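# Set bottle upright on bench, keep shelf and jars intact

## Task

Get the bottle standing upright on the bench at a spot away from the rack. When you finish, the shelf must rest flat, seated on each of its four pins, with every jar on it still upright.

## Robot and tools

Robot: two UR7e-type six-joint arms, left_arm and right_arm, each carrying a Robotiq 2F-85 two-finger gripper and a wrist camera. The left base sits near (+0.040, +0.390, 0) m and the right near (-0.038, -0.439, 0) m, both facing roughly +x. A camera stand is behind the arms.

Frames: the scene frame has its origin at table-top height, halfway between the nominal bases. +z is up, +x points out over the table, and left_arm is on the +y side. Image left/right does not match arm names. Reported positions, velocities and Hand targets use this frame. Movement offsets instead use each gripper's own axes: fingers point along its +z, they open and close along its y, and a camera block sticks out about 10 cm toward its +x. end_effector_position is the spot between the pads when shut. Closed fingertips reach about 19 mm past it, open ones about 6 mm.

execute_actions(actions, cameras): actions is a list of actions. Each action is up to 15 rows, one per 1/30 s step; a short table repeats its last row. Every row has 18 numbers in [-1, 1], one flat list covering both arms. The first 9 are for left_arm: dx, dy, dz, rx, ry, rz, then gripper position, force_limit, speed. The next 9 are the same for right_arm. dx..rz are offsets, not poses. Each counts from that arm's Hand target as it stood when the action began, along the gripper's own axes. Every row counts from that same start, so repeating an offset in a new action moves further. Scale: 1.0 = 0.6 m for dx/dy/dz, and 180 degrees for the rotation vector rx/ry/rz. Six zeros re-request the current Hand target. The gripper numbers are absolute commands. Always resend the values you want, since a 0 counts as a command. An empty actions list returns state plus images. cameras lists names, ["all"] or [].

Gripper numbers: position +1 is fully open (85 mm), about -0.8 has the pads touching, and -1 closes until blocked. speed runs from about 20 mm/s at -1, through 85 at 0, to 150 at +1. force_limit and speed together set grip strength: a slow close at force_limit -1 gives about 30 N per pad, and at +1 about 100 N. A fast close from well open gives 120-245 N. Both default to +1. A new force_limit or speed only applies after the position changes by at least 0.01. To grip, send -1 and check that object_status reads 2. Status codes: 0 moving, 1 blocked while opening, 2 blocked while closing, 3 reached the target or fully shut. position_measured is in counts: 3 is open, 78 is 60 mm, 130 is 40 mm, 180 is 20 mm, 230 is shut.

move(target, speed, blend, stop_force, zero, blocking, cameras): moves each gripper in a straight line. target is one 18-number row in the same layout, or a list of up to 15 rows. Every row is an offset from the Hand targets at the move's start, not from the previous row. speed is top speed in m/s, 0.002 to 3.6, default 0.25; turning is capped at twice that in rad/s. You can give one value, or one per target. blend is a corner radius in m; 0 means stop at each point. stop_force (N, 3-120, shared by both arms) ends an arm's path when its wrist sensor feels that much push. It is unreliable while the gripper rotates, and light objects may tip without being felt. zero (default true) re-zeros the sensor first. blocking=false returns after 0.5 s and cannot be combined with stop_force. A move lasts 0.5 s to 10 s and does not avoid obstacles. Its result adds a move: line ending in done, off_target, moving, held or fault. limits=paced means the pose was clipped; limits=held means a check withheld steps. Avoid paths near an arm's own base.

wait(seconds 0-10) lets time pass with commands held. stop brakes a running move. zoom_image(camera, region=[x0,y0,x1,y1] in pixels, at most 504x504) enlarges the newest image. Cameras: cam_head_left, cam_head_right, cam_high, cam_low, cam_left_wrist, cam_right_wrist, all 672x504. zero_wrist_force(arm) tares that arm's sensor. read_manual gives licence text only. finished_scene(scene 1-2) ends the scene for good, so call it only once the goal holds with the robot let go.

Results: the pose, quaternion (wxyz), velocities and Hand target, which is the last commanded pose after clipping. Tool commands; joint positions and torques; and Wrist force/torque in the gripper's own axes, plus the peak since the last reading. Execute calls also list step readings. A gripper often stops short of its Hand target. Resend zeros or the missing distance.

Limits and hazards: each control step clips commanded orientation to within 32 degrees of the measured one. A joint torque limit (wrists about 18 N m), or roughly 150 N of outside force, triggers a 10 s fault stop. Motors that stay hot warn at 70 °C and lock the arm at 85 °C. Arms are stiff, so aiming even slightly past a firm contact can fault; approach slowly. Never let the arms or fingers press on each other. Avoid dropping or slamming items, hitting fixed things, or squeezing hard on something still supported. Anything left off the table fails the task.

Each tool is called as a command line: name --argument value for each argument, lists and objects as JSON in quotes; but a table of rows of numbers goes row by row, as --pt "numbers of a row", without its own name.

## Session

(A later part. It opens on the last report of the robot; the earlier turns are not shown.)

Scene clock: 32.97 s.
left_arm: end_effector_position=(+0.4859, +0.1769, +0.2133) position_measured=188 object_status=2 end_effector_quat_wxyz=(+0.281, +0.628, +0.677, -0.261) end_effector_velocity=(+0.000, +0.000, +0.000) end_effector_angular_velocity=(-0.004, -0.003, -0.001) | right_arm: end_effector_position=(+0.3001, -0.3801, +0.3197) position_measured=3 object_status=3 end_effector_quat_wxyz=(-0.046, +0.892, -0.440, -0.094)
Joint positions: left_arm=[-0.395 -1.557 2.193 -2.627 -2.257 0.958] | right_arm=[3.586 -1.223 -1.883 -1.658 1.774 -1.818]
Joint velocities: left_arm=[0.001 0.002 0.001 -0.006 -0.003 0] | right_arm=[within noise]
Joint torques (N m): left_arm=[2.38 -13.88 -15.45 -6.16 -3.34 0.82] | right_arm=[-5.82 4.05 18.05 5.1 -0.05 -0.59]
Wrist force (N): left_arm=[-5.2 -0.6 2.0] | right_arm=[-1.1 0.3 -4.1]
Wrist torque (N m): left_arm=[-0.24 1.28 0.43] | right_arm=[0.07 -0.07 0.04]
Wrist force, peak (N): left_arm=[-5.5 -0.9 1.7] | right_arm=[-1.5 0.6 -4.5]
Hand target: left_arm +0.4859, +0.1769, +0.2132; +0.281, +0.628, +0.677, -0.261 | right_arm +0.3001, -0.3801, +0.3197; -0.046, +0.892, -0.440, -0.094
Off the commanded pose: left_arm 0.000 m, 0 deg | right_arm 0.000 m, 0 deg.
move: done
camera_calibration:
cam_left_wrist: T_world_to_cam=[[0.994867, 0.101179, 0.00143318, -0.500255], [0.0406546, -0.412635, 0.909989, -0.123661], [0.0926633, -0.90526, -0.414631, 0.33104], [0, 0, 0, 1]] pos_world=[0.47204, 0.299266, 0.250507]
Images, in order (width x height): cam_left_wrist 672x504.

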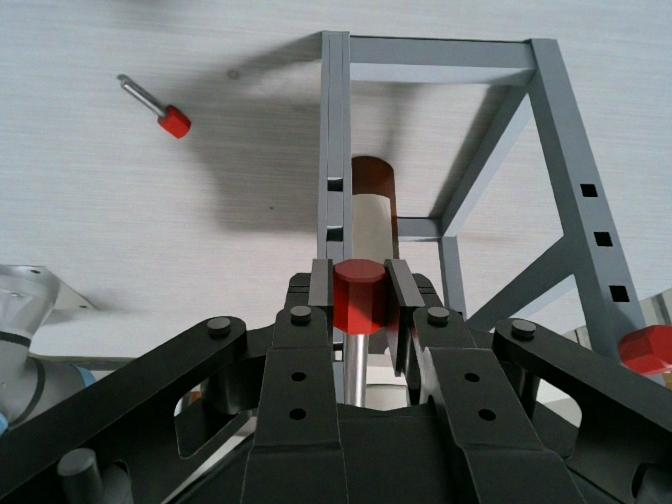

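move --target '[-0.0292,-0.0078,0.004,0,0.25,0,-1,-0.5,-0.5,0,0,0,0,0,0,1,1,1]' --speed 0.3 --cameras '["cam_head_left","cam_head_right","cam_low","cam_left_wrist"]'

zoom_image --camera "cam_head_left" --region '[230, 180, 330, 280]'

zoom_image --camera "cam_head_right" --region '[230, 180, 330, 280]'

zoom_image --camera "cam_low" --region '[500, 120, 620, 220]'

zoom_image --camera "cam_left_wrist" --region '[280, 230, 460, 420]'

Scene clock: 36.43 s.
left_arm: end_effector_position=(+0.4823, +0.1625, +0.2239) position_measured=188 object_status=2 end_effector_quat_wxyz=(+0.001, +0.680, +0.733, +0.000) | right_arm: end_effector_position=(+0.3001, -0.3801, +0.3197) position_measured=3 object_status=3 end_effector_quat_wxyz=(-0.046, +0.892, -0.440, -0.094)
Joint positions: left_arm=[-0.755 -1.566 1.842 -1.847 -1.571 0.75] | right_arm=[3.586 -1.223 -1.883 -1.658 1.774 -1.818]
Joint torques (N m): left_arm=[-6.82 -25.1 -27.96 -0.43 1.34 -0.87] | right_arm=[-5.19 4.46 18.55 5.19 -0.24 -0.46]
Wrist force (N): left_arm=[-3.1 -1.0 0.2] | right_arm=[-0.8 0.3 -4.4]
Wrist torque (N m): left_arm=[-0.35 0.71 0.36] | right_arm=[0.07 -0.12 0.04]
Wrist force, peak (N): left_arm=[-5.4 -0.9 1.9] | right_arm=[-1.1 0.5 -4.8]
Hand target: left_arm +0.4823, +0.1625, +0.2240; +0.000, +0.680, +0.733, +0.000 | right_arm +0.3001, -0.3801, +0.3197; -0.046, +0.892, -0.440, -0.094
Off the commanded pose: left_arm 0.000 m, 0 deg | right_arm 0.000 m, 0 deg.
move: done
camera_calibration:
cam_left_wrist: T_world_to_cam=[[0.995518, 0.0924617, 0.0198708, -0.498214], [0.0796645, -0.933098, 0.350687, 0.0518554], [0.0509665, -0.347533, -0.936282, 0.369102], [0, 0, 0, 1]] pos_world=[0.473038, 0.222727, 0.337298]
Images, in order (width x height): cam_head_left 672x504, cam_head_right 672x504, cam_low 672x504, cam_left_wrist 672x504.

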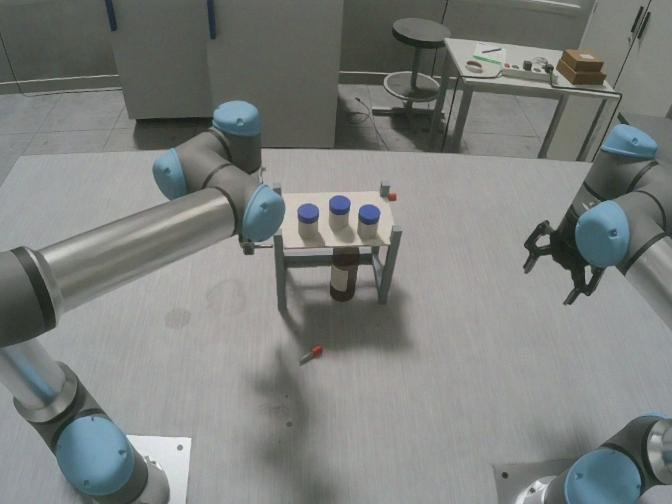

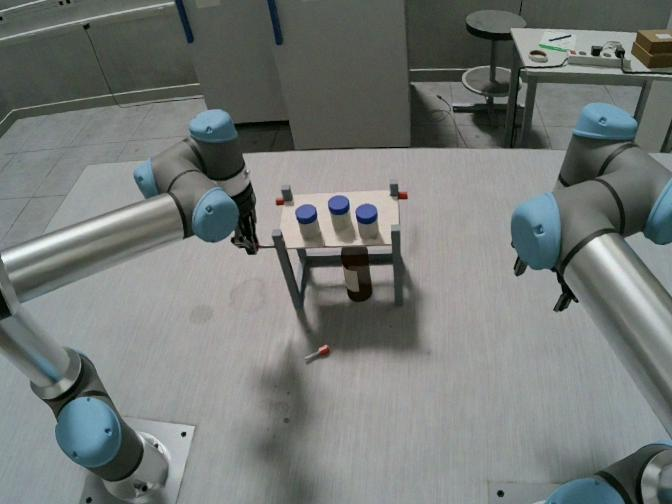

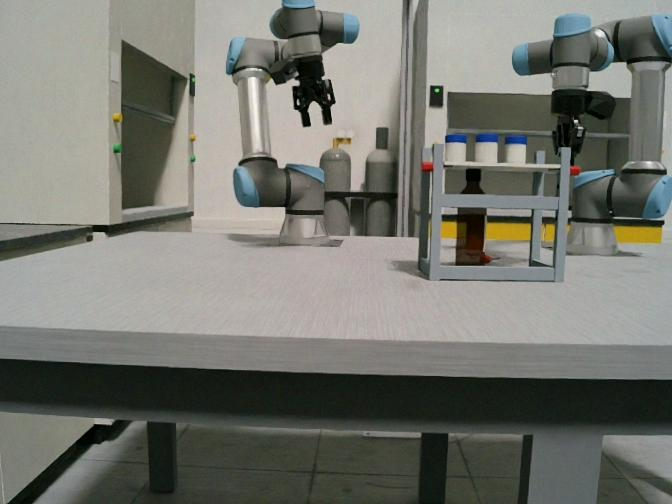

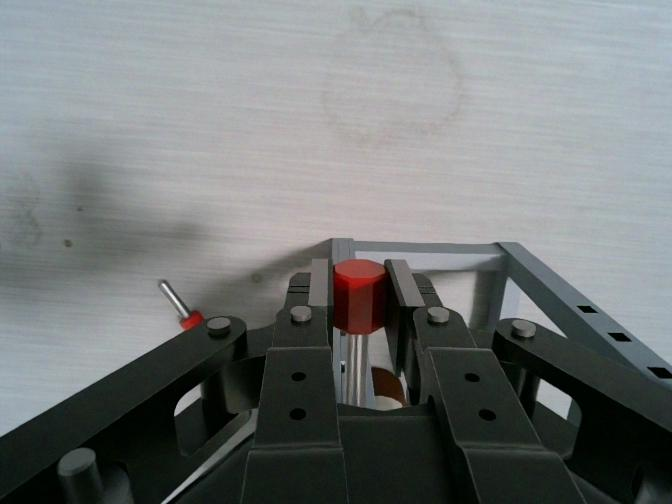

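Scaled by 5.040 from the camera's 672x504 image, which has a finer 960x720 frame.

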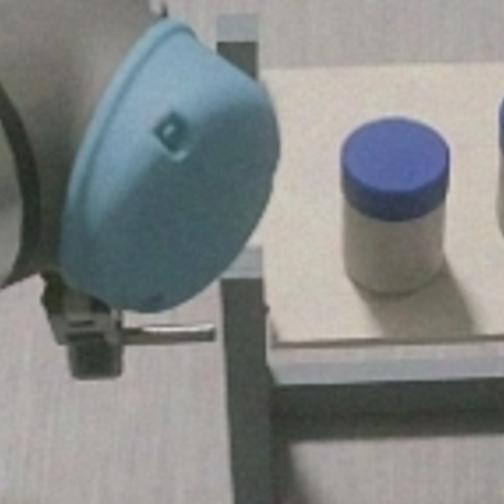

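Scaled by 5.040 from the camera's 672x504 image, which has a finer 960x720 frame.

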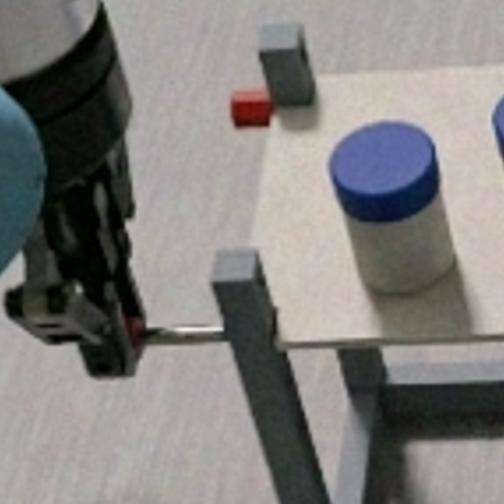

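Scaled by 4.200 from the camera's 672x504 image, which has a finer 960x720 frame.

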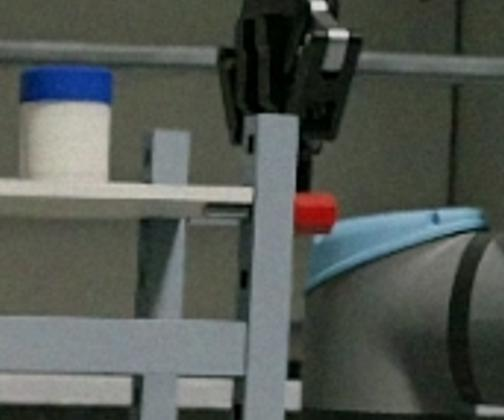

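Scaled by 2.653 from the camera's 672x504 image, which has a finer 960x720 frame.

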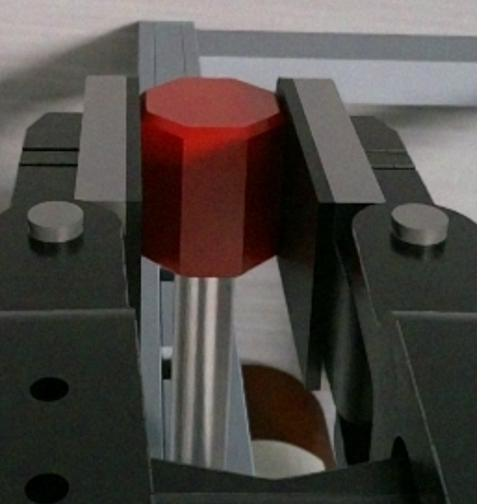

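move --target '[0.024,0.0077,-0.1155,0,-0.25,0,-1,-0.5,-0.5,0,0,0,0,0,0,1,1,1]' --speed 0.4 --cameras '["cam_left_wrist"]'

zoom_image --camera "cam_left_wrist" --region '[270, 60, 430, 260]'

zoom_image --camera "cam_left_wrist" --region '[530, 80, 672, 260]'

Scene clock: 39.73 s.
left_arm: end_effector_position=(+0.4858, +0.1773, +0.2931) position_measured=188 object_status=2 end_effector_quat_wxyz=(+0.281, +0.628, +0.677, -0.261) | right_arm: end_effector_position=(+0.3001, -0.3801, +0.3197) position_measured=3 object_status=3 end_effector_quat_wxyz=(-0.046, +0.892, -0.440, -0.094)
Joint positions: left_arm=[-0.394 -1.667 2.063 -2.386 -2.257 0.959] | right_arm=[3.586 -1.223 -1.883 -1.658 1.774 -1.818]
Joint torques (N m): left_arm=[3.53 -24.89 -25.46 -4.69 -3.69 0.89] | right_arm=[-4.45 4.67 19.04 5.17 -0.37 -0.37]
Wrist force (N): left_arm=[-5.2 -0.8 1.9] | right_arm=[-1.2 0.4 -4.3]
Wrist torque (N m): left_arm=[-0.28 1.27 0.43] | right_arm=[0.08 -0.07 0.04]
Wrist force, peak (N): left_arm=[-5.3 -0.8 1.8] | right_arm=[-1.3 0.3 -4.8]
Hand target: left_arm +0.4858, +0.1773, +0.2932; +0.281, +0.628, +0.677, -0.261 | right_arm +0.3001, -0.3801, +0.3197; -0.046, +0.892, -0.440, -0.094
Off the commanded pose: left_arm 0.000 m, 0 deg | right_arm 0.000 m, 0 deg.
move: done
camera_calibration:
cam_left_wrist: T_world_to_cam=[[0.994864, 0.101214, 0.00114275, -0.500223], [0.0409531, -0.412816, 0.909893, -0.196162], [0.0925653, -0.905173, -0.414841, 0.364588], [0, 0, 0, 1]] pos_world=[0.471939, 0.299666, 0.330305]
Images, in order (width x height): cam_left_wrist 672x504.

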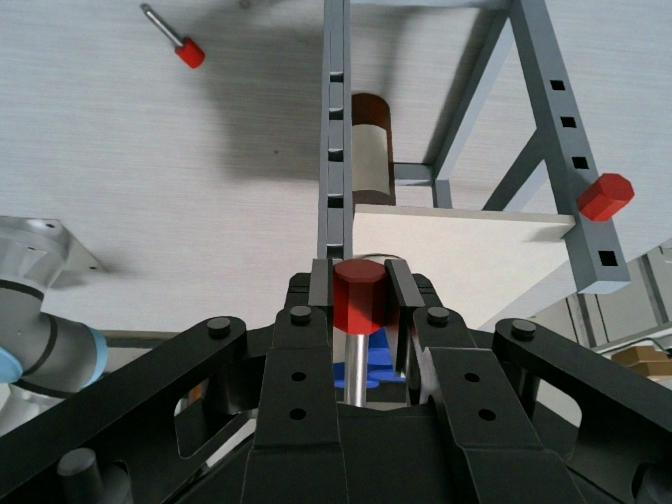

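Scaled by 2.520 from the camera's 672x504 image, which has a finer 960x720 frame.

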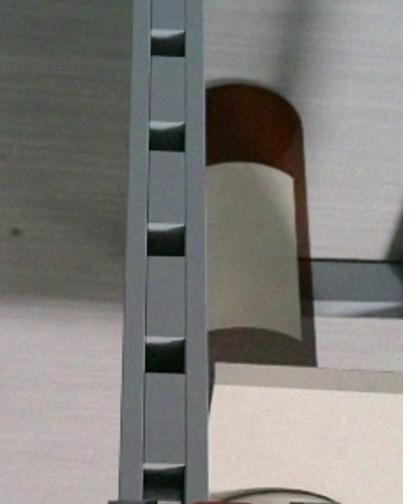

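Scaled by 2.800 from the camera's 672x504 image, which has a finer 960x720 frame.

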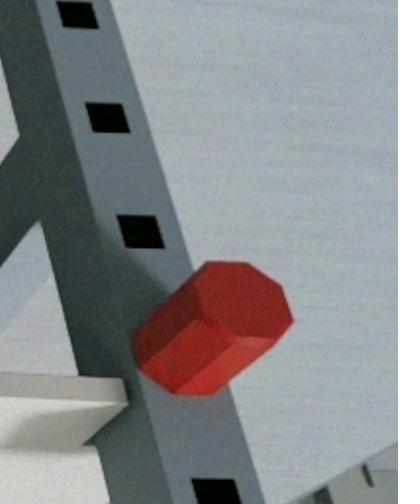

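move --target '[0.065,-0.012,0.097,0,0.25,0,-1,-0.5,-0.5,0,0,0,0,0,0,1,1,1]' --speed 0.3

move --target '[-0.033,0,0,0,0,0,-1,-0.5,-0.5,0,0,0,0,0,0,1,1,1]' --speed 0.01 --stop_force 6 --cameras '["cam_head_left","cam_head_right","cam_left_wrist"]'

zoom_image --camera "cam_head_right" --region '[230, 180, 330, 280]'

Scene clock: 42.57 s.
left_arm: end_effector_position=(+0.4797, +0.1631, +0.2246) position_measured=188 object_status=2 end_effector_quat_wxyz=(+0.001, +0.680, +0.733, +0.000) | right_arm: end_effector_position=(+0.3001, -0.3801, +0.3197) position_measured=3 object_status=3 end_effector_quat_wxyz=(-0.046, +0.892, -0.440, -0.094)
Joint positions: left_arm=[-0.758 -1.573 1.847 -1.846 -1.572 0.747] | right_arm=[3.586 -1.223 -1.883 -1.658 1.774 -1.818]
Joint torques (N m): left_arm=[-6.62 -21.17 -19.32 -1.67 1.3 -0.86] | right_arm=[-5.3 5.15 19.25 5.2 -0.52 -0.07]
Wrist force (N): left_arm=[-3.3 -1.0 0.1] | right_arm=[-1.3 0.5 -4.5]
Wrist torque (N m): left_arm=[-0.34 0.74 0.37] | right_arm=[0.11 -0.05 0.04]
Wrist force, peak (N): left_arm=[-5.5 -0.8 1.7] | right_arm=[-1.3 0.4 -4.6]
Hand target: left_arm +0.4797, +0.1631, +0.2245; +0.000, +0.680, +0.733, +0.000 | right_arm +0.3001, -0.3801, +0.3197; -0.046, +0.892, -0.440, -0.094
Off the commanded pose: left_arm 0.000 m, 0 deg | right_arm 0.000 m, 0 deg.
move: done

Scene clock: 44.07 s.
left_arm: end_effector_position=(+0.4801, +0.1579, +0.2245) position_measured=188 object_status=2 end_effector_quat_wxyz=(+0.000, +0.680, +0.733, +0.000) | right_arm: end_effector_position=(+0.3001, -0.3801, +0.3197) position_measured=3 object_status=3 end_effector_quat_wxyz=(-0.046, +0.892, -0.440, -0.094)
Joint positions: left_arm=[-0.765 -1.566 1.84 -1.845 -1.571 0.739] | right_arm=[3.586 -1.223 -1.883 -1.658 1.774 -1.818]
Joint torques (N m): left_arm=[4.85 -30.31 -15.54 -2.92 -1.78 1.12] | right_arm=[-5.29 5.4 18.49 5.06 -0.73 0.06]
Wrist force (N): left_arm=[-3.2 -1.1 0.3] | right_arm=[-0.9 0.6 -4.3]
Wrist torque (N m): left_arm=[-0.36 0.72 0.36] | right_arm=[0.12 -0.10 0.03]
Wrist force, peak (N): left_arm=[4.5 -2.0 0.0] | right_arm=[-1.2 0.3 -4.7]
Hand target: left_arm +0.4801, +0.1579, +0.2245; +0.000, +0.680, +0.733, +0.000 (not the last commanded pose) | right_arm +0.3001, -0.3801, +0.3197; -0.046, +0.892, -0.440, -0.094
Off the commanded pose: left_arm 0.015 m, 0 deg | right_arm 0.000 m, 0 deg.
move: contact (left_arm)
camera_calibration:
cam_left_wrist: T_world_to_cam=[[0.995515, 0.0925149, 0.0197721, -0.495587], [0.0797651, -0.933203, 0.350386, 0.0476067], [0.0508673, -0.347237, -0.936397, 0.368198], [0, 0, 0, 1]] pos_world=[0.470838, 0.218128, 0.337897]
Images, in order (width x height): cam_head_left 672x504, cam_head_right 672x504, cam_left_wrist 672x504.

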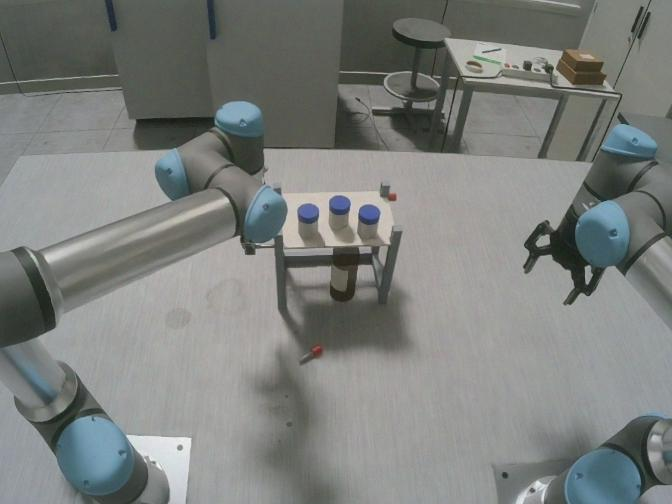

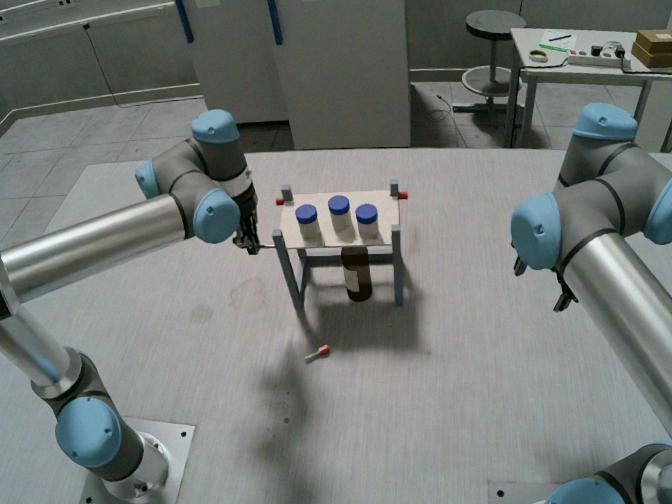

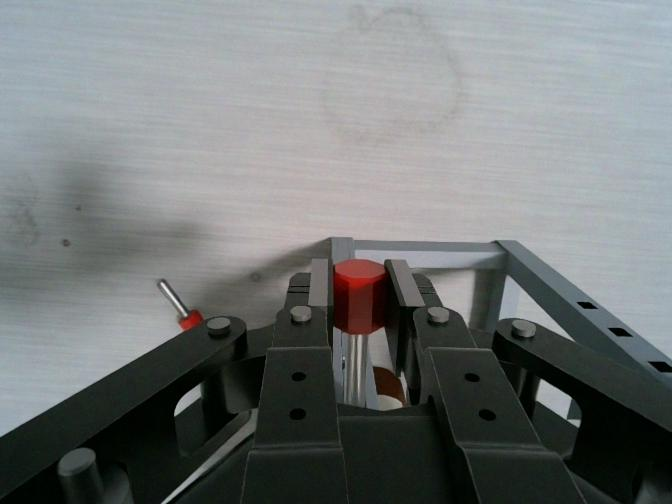

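Scaled by 5.040 from the camera's 672x504 image, which has a finer 960x720 frame.

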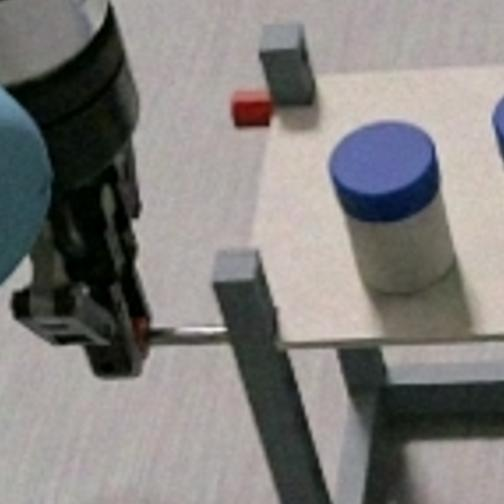

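move --target '[0.0108,0,0.0028,0,-0.045,0,-1,-0.5,-0.5,0,0,0,0,0,0,1,1,1]' --speed 0.1

move --target '[-0.0677,0,0.0097,0,0,0,-1,-0.5,-0.5,0,0,0,0,0,0,1,1,1]' --speed 0.01 --stop_force 6 --cameras '["cam_head_left","cam_head_right","cam_left_wrist"]'

zoom_image --camera "cam_head_right" --region '[230, 180, 330, 280]'

Scene clock: 46.23 s.
left_arm: end_effector_position=(+0.4796, +0.1644, +0.2228) position_measured=188 object_status=2 end_effector_quat_wxyz=(+0.052, +0.678, +0.731, -0.048) | right_arm: end_effector_position=(+0.3001, -0.3801, +0.3197) position_measured=3 object_status=3 end_effector_quat_wxyz=(-0.046, +0.892, -0.440, -0.094)
Joint positions: left_arm=[-0.702 -1.608 1.918 -1.981 -1.673 0.798] | right_arm=[3.586 -1.223 -1.883 -1.658 1.774 -1.818]
Joint torques (N m): left_arm=[-5.48 -14.61 -27.36 -1.69 -0.03 -0.5] | right_arm=[-4.42 4.78 19.35 5.03 -0.92 0.06]
Wrist force (N): left_arm=[-3.8 -1.0 0.4] | right_arm=[-1.3 0.5 -4.2]
Wrist torque (N m): left_arm=[-0.36 0.86 0.24] | right_arm=[0.10 -0.04 0.04]
Wrist force, peak (N): left_arm=[-4.1 -1.2 0.4] | right_arm=[-1.2 0.7 -4.6]
Hand target: left_arm +0.4796, +0.1644, +0.2228; +0.052, +0.678, +0.731, -0.048 | right_arm +0.3001, -0.3801, +0.3197; -0.046, +0.892, -0.440, -0.094
Off the commanded pose: left_arm 0.000 m, 0 deg | right_arm 0.000 m, 0 deg.
move: done

Scene clock: 47.67 s.
left_arm: end_effector_position=(+0.4800, +0.1591, +0.2228) position_measured=188 object_status=2 end_effector_quat_wxyz=(+0.052, +0.678, +0.731, -0.048) | right_arm: end_effector_position=(+0.3001, -0.3801, +0.3197) position_measured=3 object_status=3 end_effector_quat_wxyz=(-0.046, +0.892, -0.440, -0.094)
Joint positions: left_arm=[-0.71 -1.601 1.912 -1.982 -1.672 0.79] | right_arm=[3.586 -1.223 -1.883 -1.658 1.774 -1.818]
Joint torques (N m): left_arm=[6.05 -29.72 -15.71 -1.34 -1.83 0.04] | right_arm=[-4.74 4.95 19.6 5.06 -0.98 0.21]
Wrist force (N): left_arm=[-3.8 -1.2 0.6] | right_arm=[-1.3 0.4 -4.8]
Wrist torque (N m): left_arm=[-0.40 0.85 0.23] | right_arm=[0.10 -0.04 0.04]
Wrist force, peak (N): left_arm=[4.8 -1.7 -0.6] | right_arm=[-1.3 0.4 -4.8]
Hand target: left_arm +0.4800, +0.1591, +0.2228; +0.052, +0.678, +0.731, -0.048 (not the last commanded pose) | right_arm +0.3001, -0.3801, +0.3197; -0.046, +0.892, -0.440, -0.094
Off the commanded pose: left_arm 0.036 m, 0 deg | right_arm 0.000 m, 0 deg.
move: contact (left_arm)
camera_calibration:
cam_left_wrist: T_world_to_cam=[[0.995318, 0.0951227, 0.0171501, -0.495279], [0.0753362, -0.874626, 0.478908, 0.0134585], [0.060555, -0.475374, -0.877697, 0.369642], [0, 0, 0, 1]] pos_world=[0.469562, 0.234601, 0.326482]
Images, in order (width x height): cam_head_left 672x504, cam_head_right 672x504, cam_left_wrist 672x504.

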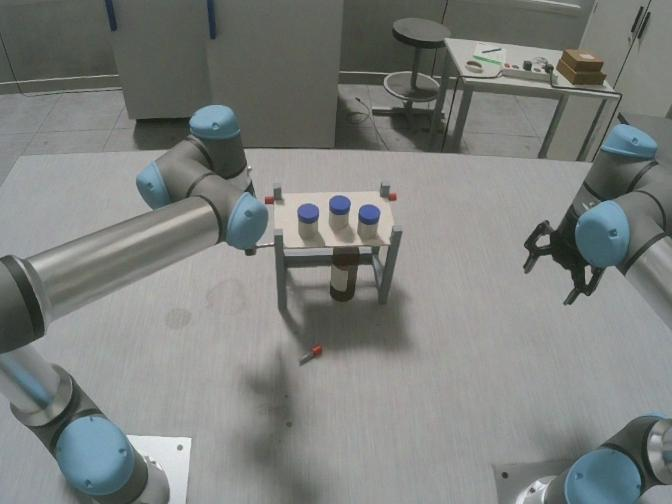

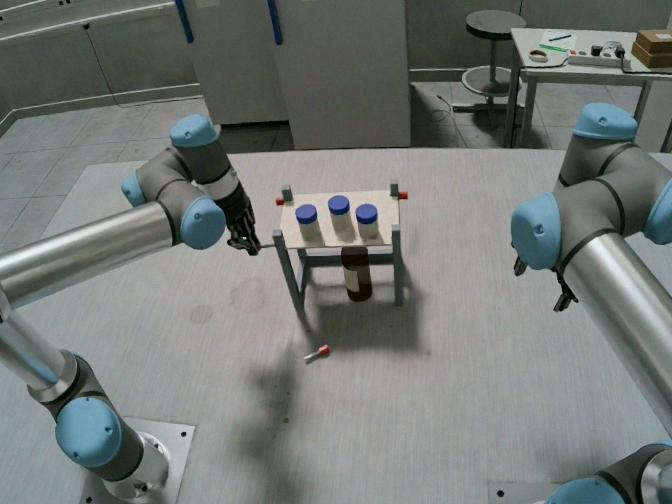

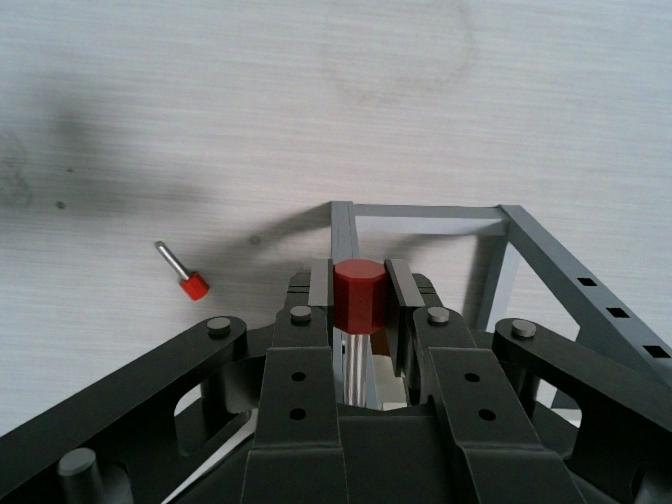

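Scaled by 5.040 from the camera's 672x504 image, which has a finer 960x720 frame.

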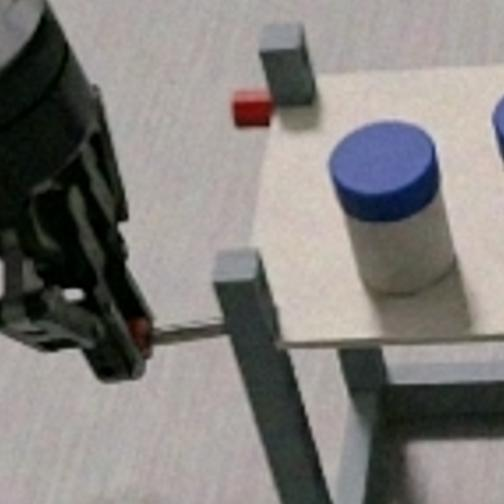

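zoom_image --camera "cam_head_right" --region '[250, 225, 310, 265]'

zoom_image --camera "cam_head_left" --region '[240, 225, 300, 265]'

zoom_image --camera "cam_left_wrist" --region '[310, 240, 420, 420]'

Scaled by 8.400 from the camera's 672x504 image, which has a finer 960x720 frame.

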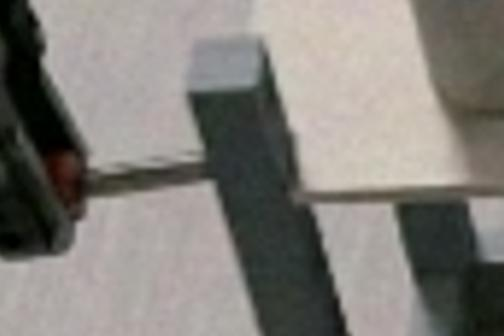

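Scaled by 8.400 from the camera's 672x504 image, which has a finer 960x720 frame.

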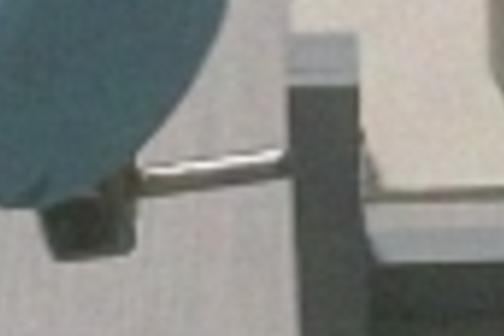

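Scaled by 2.800 from the camera's 672x504 image, which has a finer 960x720 frame.

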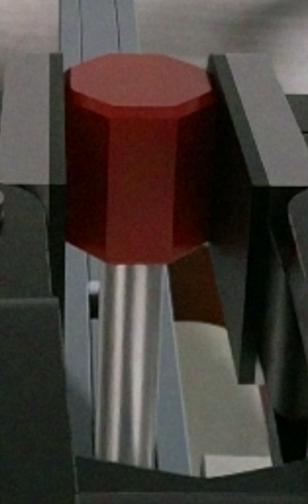

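move --target '[0.0053,0,0.0018,0,0.045,0,-1,-0.5,-0.5,0,0,0,0,0,0,1,1,1]' --speed 0.1

move --target '[-0.02,0,0,0,0,0,-1,-0.5,-0.5,0,0,0,0,0,0,1,1,1]' --speed 0.01 --stop_force 6 --cameras '["cam_head_left","cam_head_right"]'

zoom_image --camera "cam_head_right" --region '[250, 205, 320, 265]'

zoom_image --camera "cam_head_left" --region '[240, 205, 310, 265]'

Scene clock: 50.93 s.
left_arm: end_effector_position=(+0.4797, +0.1620, +0.2213) position_measured=188 object_status=2 end_effector_quat_wxyz=(+0.000, +0.680, +0.733, +0.000) | right_arm: end_effector_position=(+0.3001, -0.3801, +0.3197) position_measured=3 object_status=3 end_effector_quat_wxyz=(-0.046, +0.892, -0.440, -0.094)
Joint positions: left_arm=[-0.76 -1.57 1.852 -1.854 -1.571 0.745] | right_arm=[3.586 -1.223 -1.883 -1.658 1.774 -1.818]
Joint torques (N m): left_arm=[4.96 -31.28 -16.7 -4.12 -0.35 0.89] | right_arm=[-5.08 4.84 20.24 5.07 -1.05 0.43]
Wrist force (N): left_arm=[-3.2 -0.9 0.3] | right_arm=[-0.9 0.7 -3.9]
Wrist torque (N m): left_arm=[-0.34 0.73 0.36] | right_arm=[0.14 -0.11 0.03]
Wrist force, peak (N): left_arm=[-3.9 -1.2 0.6] | right_arm=[-1.2 0.8 -4.7]
Hand target: left_arm +0.4797, +0.1621, +0.2213; +0.000, +0.680, +0.733, +0.000 | right_arm +0.3001, -0.3801, +0.3197; -0.046, +0.892, -0.440, -0.094
Off the commanded pose: left_arm 0.000 m, 0 deg | right_arm 0.000 m, 0 deg.
move: done

Scene clock: 52.47 s.
left_arm: end_effector_position=(+0.4802, +0.1564, +0.2213) position_measured=188 object_status=2 end_effector_quat_wxyz=(+0.000, +0.680, +0.733, +0.000) | right_arm: end_effector_position=(+0.3001, -0.3801, +0.3197) position_measured=3 object_status=3 end_effector_quat_wxyz=(-0.046, +0.892, -0.440, -0.094)
Joint positions: left_arm=[-0.768 -1.562 1.845 -1.854 -1.571 0.737] | right_arm=[3.586 -1.223 -1.883 -1.658 1.774 -1.818]
Joint torques (N m): left_arm=[4.57 -28.64 -13.48 -2.41 -1.89 1.14] | right_arm=[-4.3 5.58 19.55 5.17 -1.1 0.49]
Wrist force (N): left_arm=[-1.0 -1.1 -3.5] | right_arm=[-1.0 0.6 -4.2]
Wrist torque (N m): left_arm=[-0.35 0.53 0.37] | right_arm=[0.11 -0.08 0.05]
Wrist force, peak (N): left_arm=[4.2 -0.9 -5.2] | right_arm=[-1.2 0.6 -4.7]
Hand target: left_arm +0.4802, +0.1564, +0.2213; +0.000, +0.680, +0.733, +0.000 (not the last commanded pose) | right_arm +0.3001, -0.3801, +0.3197; -0.046, +0.892, -0.440, -0.094
Off the commanded pose: left_arm 0.006 m, 0 deg | right_arm 0.000 m, 0 deg.
move: contact (left_arm)
Images, in order (width x height): cam_head_left 672x504, cam_head_right 672x504.

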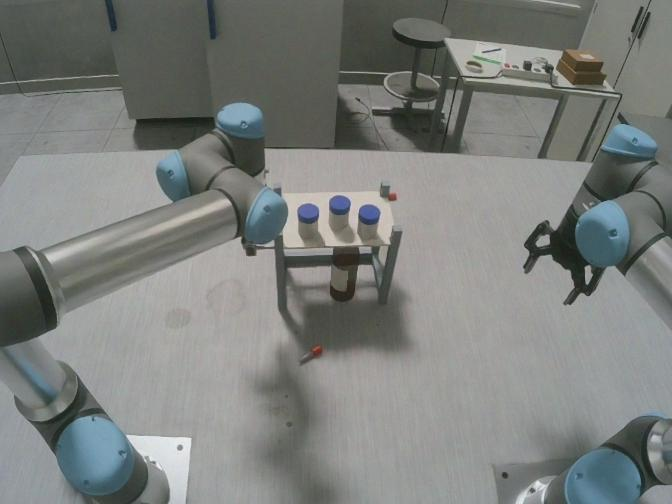

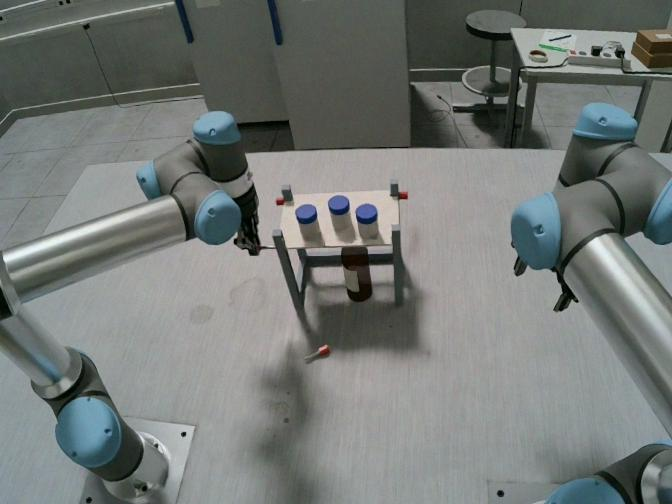

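Scaled by 7.200 from the camera's 672x504 image, which has a finer 960x720 frame.

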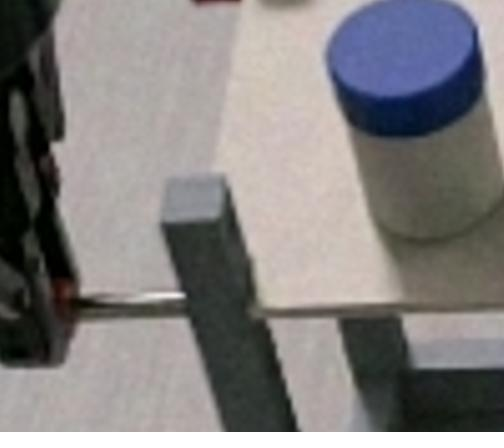

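Scaled by 7.200 from the camera's 672x504 image, which has a finer 960x720 frame.

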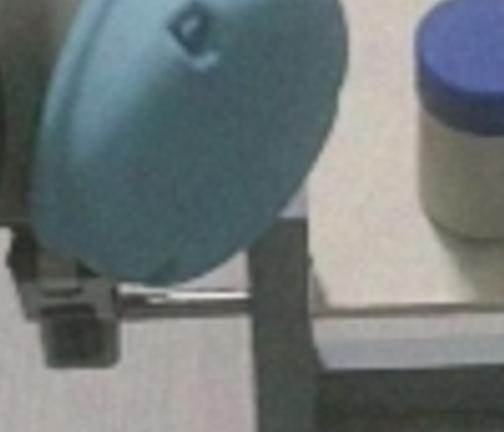

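move --target '[0.005,0,-0.0022,0,0,0,-1,-0.5,-0.5,0,0,0,0,0,0,1,1,1]' --speed 0.1

move --target '[-0.025,0,0,0,0,0,-1,-0.5,-0.5,0,0,0,0,0,0,1,1,1]' --speed 0.01 --stop_force 8

Scene clock: 53.43 s.
left_arm: end_effector_position=(+0.4799, +0.1594, +0.2227) position_measured=188 object_status=2 end_effector_quat_wxyz=(+0.000, +0.680, +0.733, +0.000) | right_arm: end_effector_position=(+0.3001, -0.3801, +0.3197) position_measured=3 object_status=3 end_effector_quat_wxyz=(-0.046, +0.892, -0.440, -0.094)
Joint positions: left_arm=[-0.763 -1.567 1.846 -1.85 -1.571 0.741] | right_arm=[3.586 -1.223 -1.883 -1.658 1.774 -1.818]
Joint torques (N m): left_arm=[-0.86 -23.47 -17.44 -1.28 -0.92 -0.03] | right_arm=[-4.87 4.53 19.4 5.2 -1.26 0.62]
Wrist force (N): left_arm=[-3.2 -1.0 0.3] | right_arm=[-0.9 0.8 -4.2]
Wrist torque (N m): left_arm=[-0.35 0.72 0.36] | right_arm=[0.15 -0.10 0.03]
Wrist force, peak (N): left_arm=[-0.9 -1.1 -3.7] | right_arm=[-1.0 0.5 -4.6]
Hand target: left_arm +0.4800, +0.1594, +0.2226; +0.000, +0.680, +0.733, +0.000 | right_arm +0.3001, -0.3801, +0.3197; -0.046, +0.892, -0.440, -0.094
Off the commanded pose: left_arm 0.000 m, 0 deg | right_arm 0.000 m, 0 deg.
move: done

Scene clock: 55.97 s.
left_arm: end_effector_position=(+0.4811, +0.1444, +0.2227) position_measured=188 object_status=2 end_effector_quat_wxyz=(+0.000, +0.680, +0.733, +0.000) | right_arm: end_effector_position=(+0.3001, -0.3801, +0.3197) position_measured=3 object_status=3 end_effector_quat_wxyz=(-0.046, +0.892, -0.440, -0.094)
Joint positions: left_arm=[-0.784 -1.547 1.826 -1.85 -1.571 0.721] | right_arm=[3.586 -1.223 -1.883 -1.658 1.774 -1.818]
Joint torques (N m): left_arm=[4.98 -31.25 -16.01 -0.57 1.2 1.14] | right_arm=[-4.51 5.33 20.01 5.22 -1.37 0.65]
Wrist force (N): left_arm=[-3.5 0.6 0.4] | right_arm=[-1.3 0.6 -4.5]
Wrist torque (N m): left_arm=[-0.38 0.71 0.29] | right_arm=[0.12 -0.03 0.04]
Wrist force, peak (N): left_arm=[-3.8 1.1 0.3] | right_arm=[-1.6 0.8 -4.5]
Hand target: left_arm +0.4811, +0.1444, +0.2227; +0.000, +0.680, +0.733, +0.000 | right_arm +0.3001, -0.3801, +0.3197; -0.046, +0.892, -0.440, -0.094
Off the commanded pose: left_arm 0.000 m, 0 deg | right_arm 0.000 m, 0 deg.
move: done

move --target '[-0.0375,0,0,0,0,0,-1,-0.5,-0.5,0,0,0,0,0,0,1,1,1]' --speed 0.015 --stop_force 10 --cameras '["cam_head_left","cam_head_right","cam_left_wrist","cam_low"]'

zoom_image --camera "cam_head_right" --region '[250, 205, 320, 265]'

zoom_image --camera "cam_low" --region '[500, 120, 620, 220]'

Scene clock: 58.87 s.
left_arm: end_effector_position=(+0.4828, +0.1220, +0.2227) position_measured=188 object_status=2 end_effector_quat_wxyz=(+0.000, +0.680, +0.733, +0.000) | right_arm: end_effector_position=(+0.3001, -0.3801, +0.3197) position_measured=3 object_status=3 end_effector_quat_wxyz=(-0.046, +0.892, -0.440, -0.094)
Joint positions: left_arm=[-0.814 -1.517 1.794 -1.849 -1.571 0.691] | right_arm=[3.586 -1.223 -1.883 -1.658 1.774 -1.818]
Joint torques (N m): left_arm=[4.6 -32.74 -16.12 -2.06 -1.57 0.96] | right_arm=[-4.3 5.96 20.01 5.11 -1.45 0.93]
Wrist force (N): left_arm=[0.4 -1.5 -0.4] | right_arm=[-1.3 0.5 -4.0]
Wrist torque (N m): left_arm=[-0.33 0.65 0.36] | right_arm=[0.12 -0.05 0.03]
Wrist force, peak (N): left_arm=[5.2 -2.8 -0.4] | right_arm=[-1.1 0.7 -4.8]
Hand target: left_arm +0.4828, +0.1220, +0.2227; +0.000, +0.680, +0.733, +0.000 | right_arm +0.3001, -0.3801, +0.3197; -0.046, +0.892, -0.440, -0.094
Off the commanded pose: left_arm 0.000 m, 0 deg | right_arm 0.000 m, 0 deg.
move: done
camera_calibration:
cam_left_wrist: T_world_to_cam=[[0.995515, 0.0925158, 0.0197718, -0.494816], [0.079766, -0.933203, 0.350386, 0.0145626], [0.0508673, -0.347237, -0.936397, 0.35382], [0, 0, 0, 1]] pos_world=[0.473438, 0.182228, 0.335997]
Images, in order (width x height): cam_head_left 672x504, cam_head_right 672x504, cam_low 672x504, cam_left_wrist 672x504.

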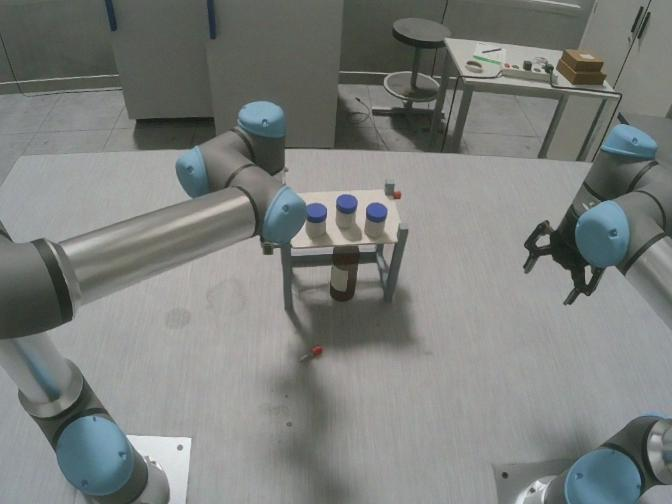

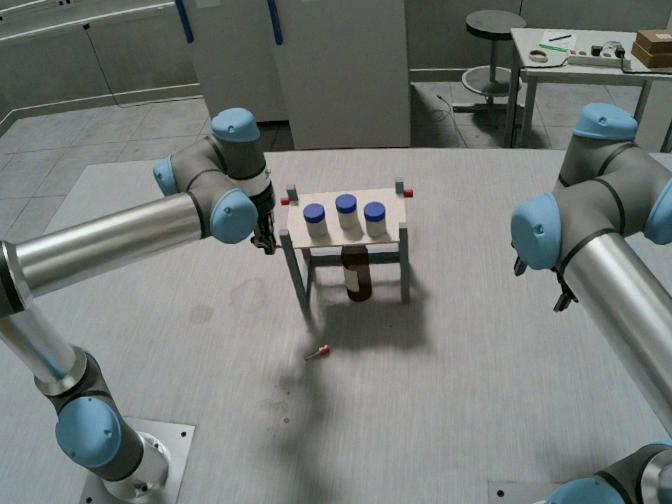

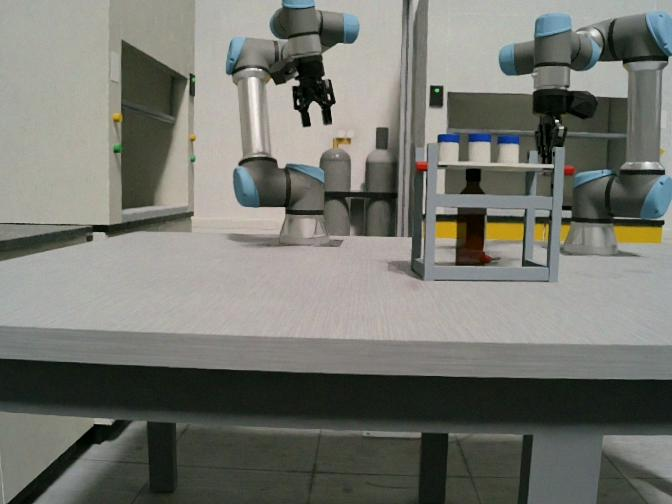

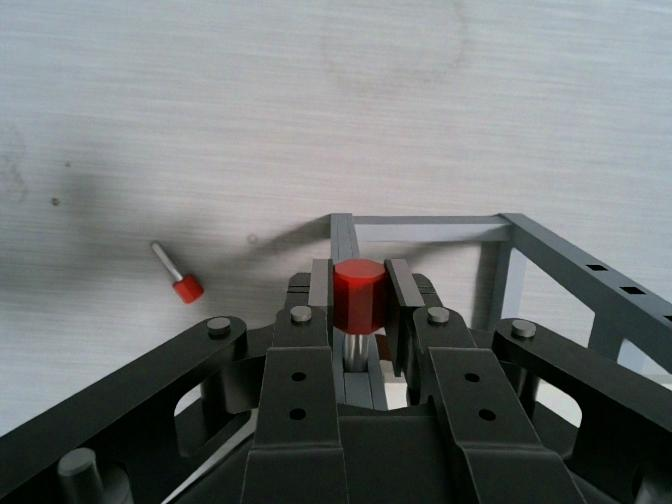

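Scaled by 7.200 from the camera's 672x504 image, which has a finer 960x720 frame.

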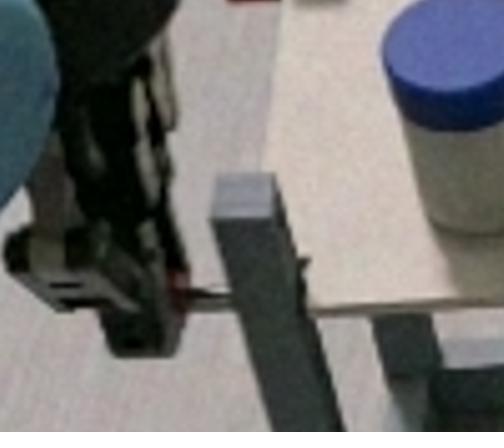

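Scaled by 4.200 from the camera's 672x504 image, which has a finer 960x720 frame.

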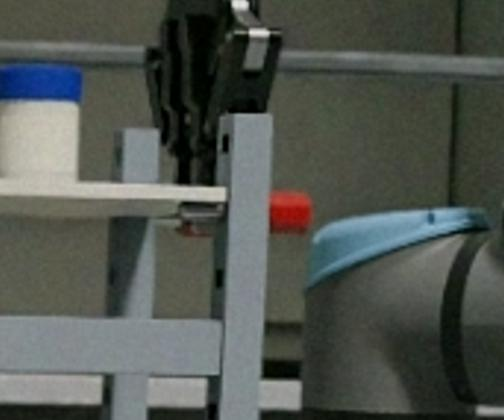

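move --pt "0 0 0 0 0 0 -1 -0.5 -0.5 -0.149 -0.262 0.151 0.2242 0.515 -0.2765 1 1 1" --pt "0 0 0 0 0 0 -1 -0.5 -0.5 -0.2633 -0.4968 0.2943 0.2242 0.515 -0.2765 1 1 1" --speed 0.3 --cameras '["all"]'

Scene clock: 67.80 s.
left_arm: end_effector_position=(+0.4828, +0.1220, +0.2227) position_measured=188 object_status=2 end_effector_quat_wxyz=(+0.000, +0.680, +0.733, +0.000) | right_arm: end_effector_position=(+0.4203, -0.0470, +0.1797) position_measured=3 object_status=3 end_effector_quat_wxyz=(-0.025, +0.706, +0.025, +0.707)
Joint positions: left_arm=[-0.814 -1.517 1.794 -1.849 -1.571 0.691] | right_arm=[4.567 -1.895 -2.064 -2.321 -0.246 -0.003]
Joint torques (N m): left_arm=[4.53 -32 -16.43 -6.05 0.77 0.97] | right_arm=[-2.11 36.46 7.6 -0.18 1.56 0.32]
Wrist force (N): left_arm=[0.4 -1.6 -0.4] | right_arm=[-0.4 0.9 -0.9]
Wrist torque (N m): left_arm=[-0.34 0.64 0.36] | right_arm=[-0.02 0.09 -0.04]
Wrist force, peak (N): left_arm=[0.6 -1.8 -0.6] | right_arm=[-1.0 0.6 -4.7]
Hand target: left_arm +0.4828, +0.1220, +0.2227; +0.000, +0.680, +0.733, +0.000 | right_arm +0.4202, -0.0470, +0.1797; -0.025, +0.706, +0.025, +0.707
Off the commanded pose: left_arm 0.000 m, 0 deg | right_arm 0.000 m, 0 deg.
move: done
camera_calibration:
cam_left_wrist: T_world_to_cam=[[0.99551, 0.0925503, 0.0198651, -0.494952], [0.0797655, -0.9332, 0.350393, 0.0145518], [0.0509671, -0.347235, -0.936392, 0.353767], [0, 0, 0, 1]] pos_world=[0.473538, 0.182228, 0.335998]
cam_right_wrist: T_world_to_cam=[[0.0640914, -0.997943, 0.00114008, -0.0602339], [-0.357335, -0.024016, -0.933667, 0.33193], [0.931774, 0.0594327, -0.35814, -0.19362], [0, 0, 0, 1]] pos_world=[0.302881, -0.0406311, 0.240638]

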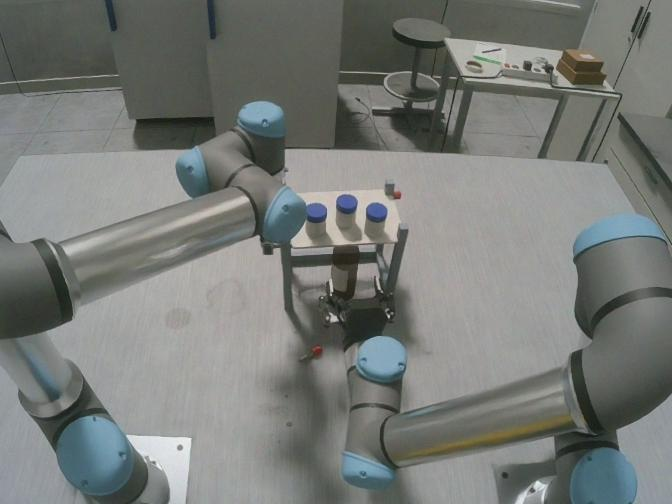

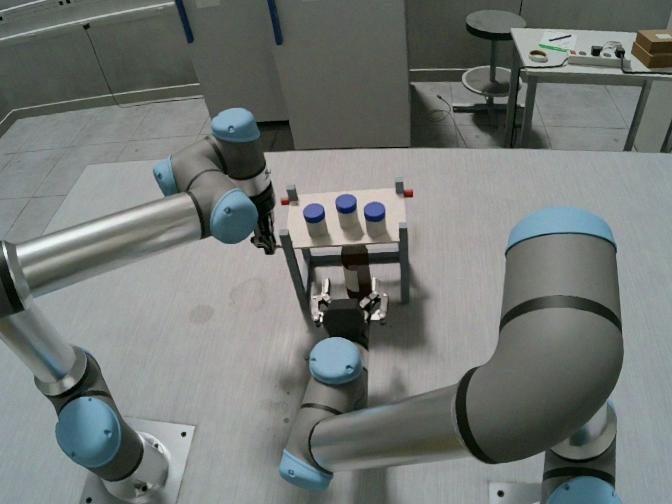

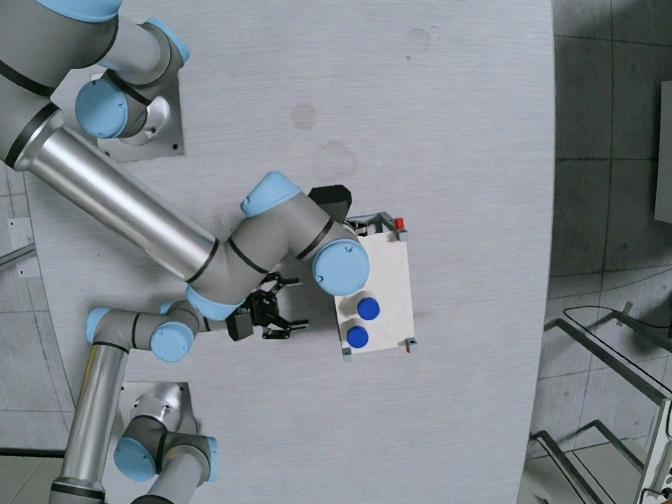

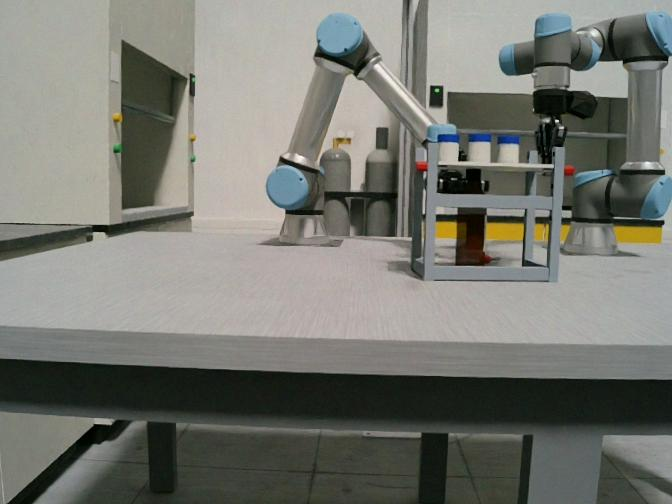

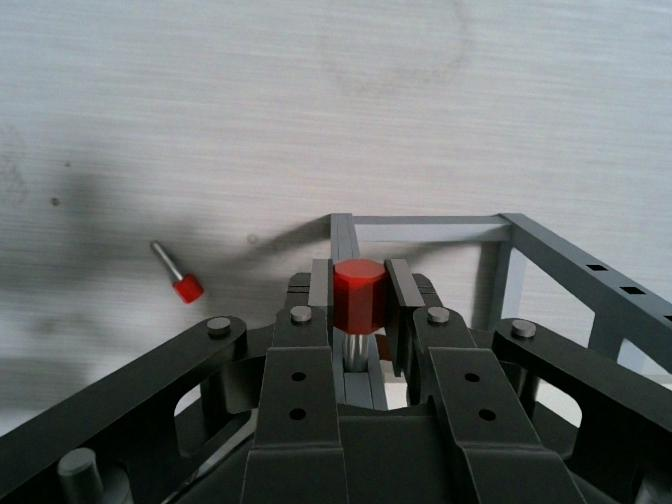

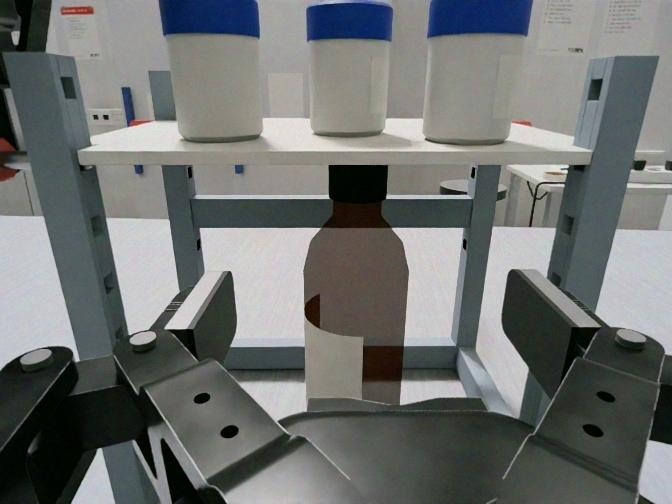

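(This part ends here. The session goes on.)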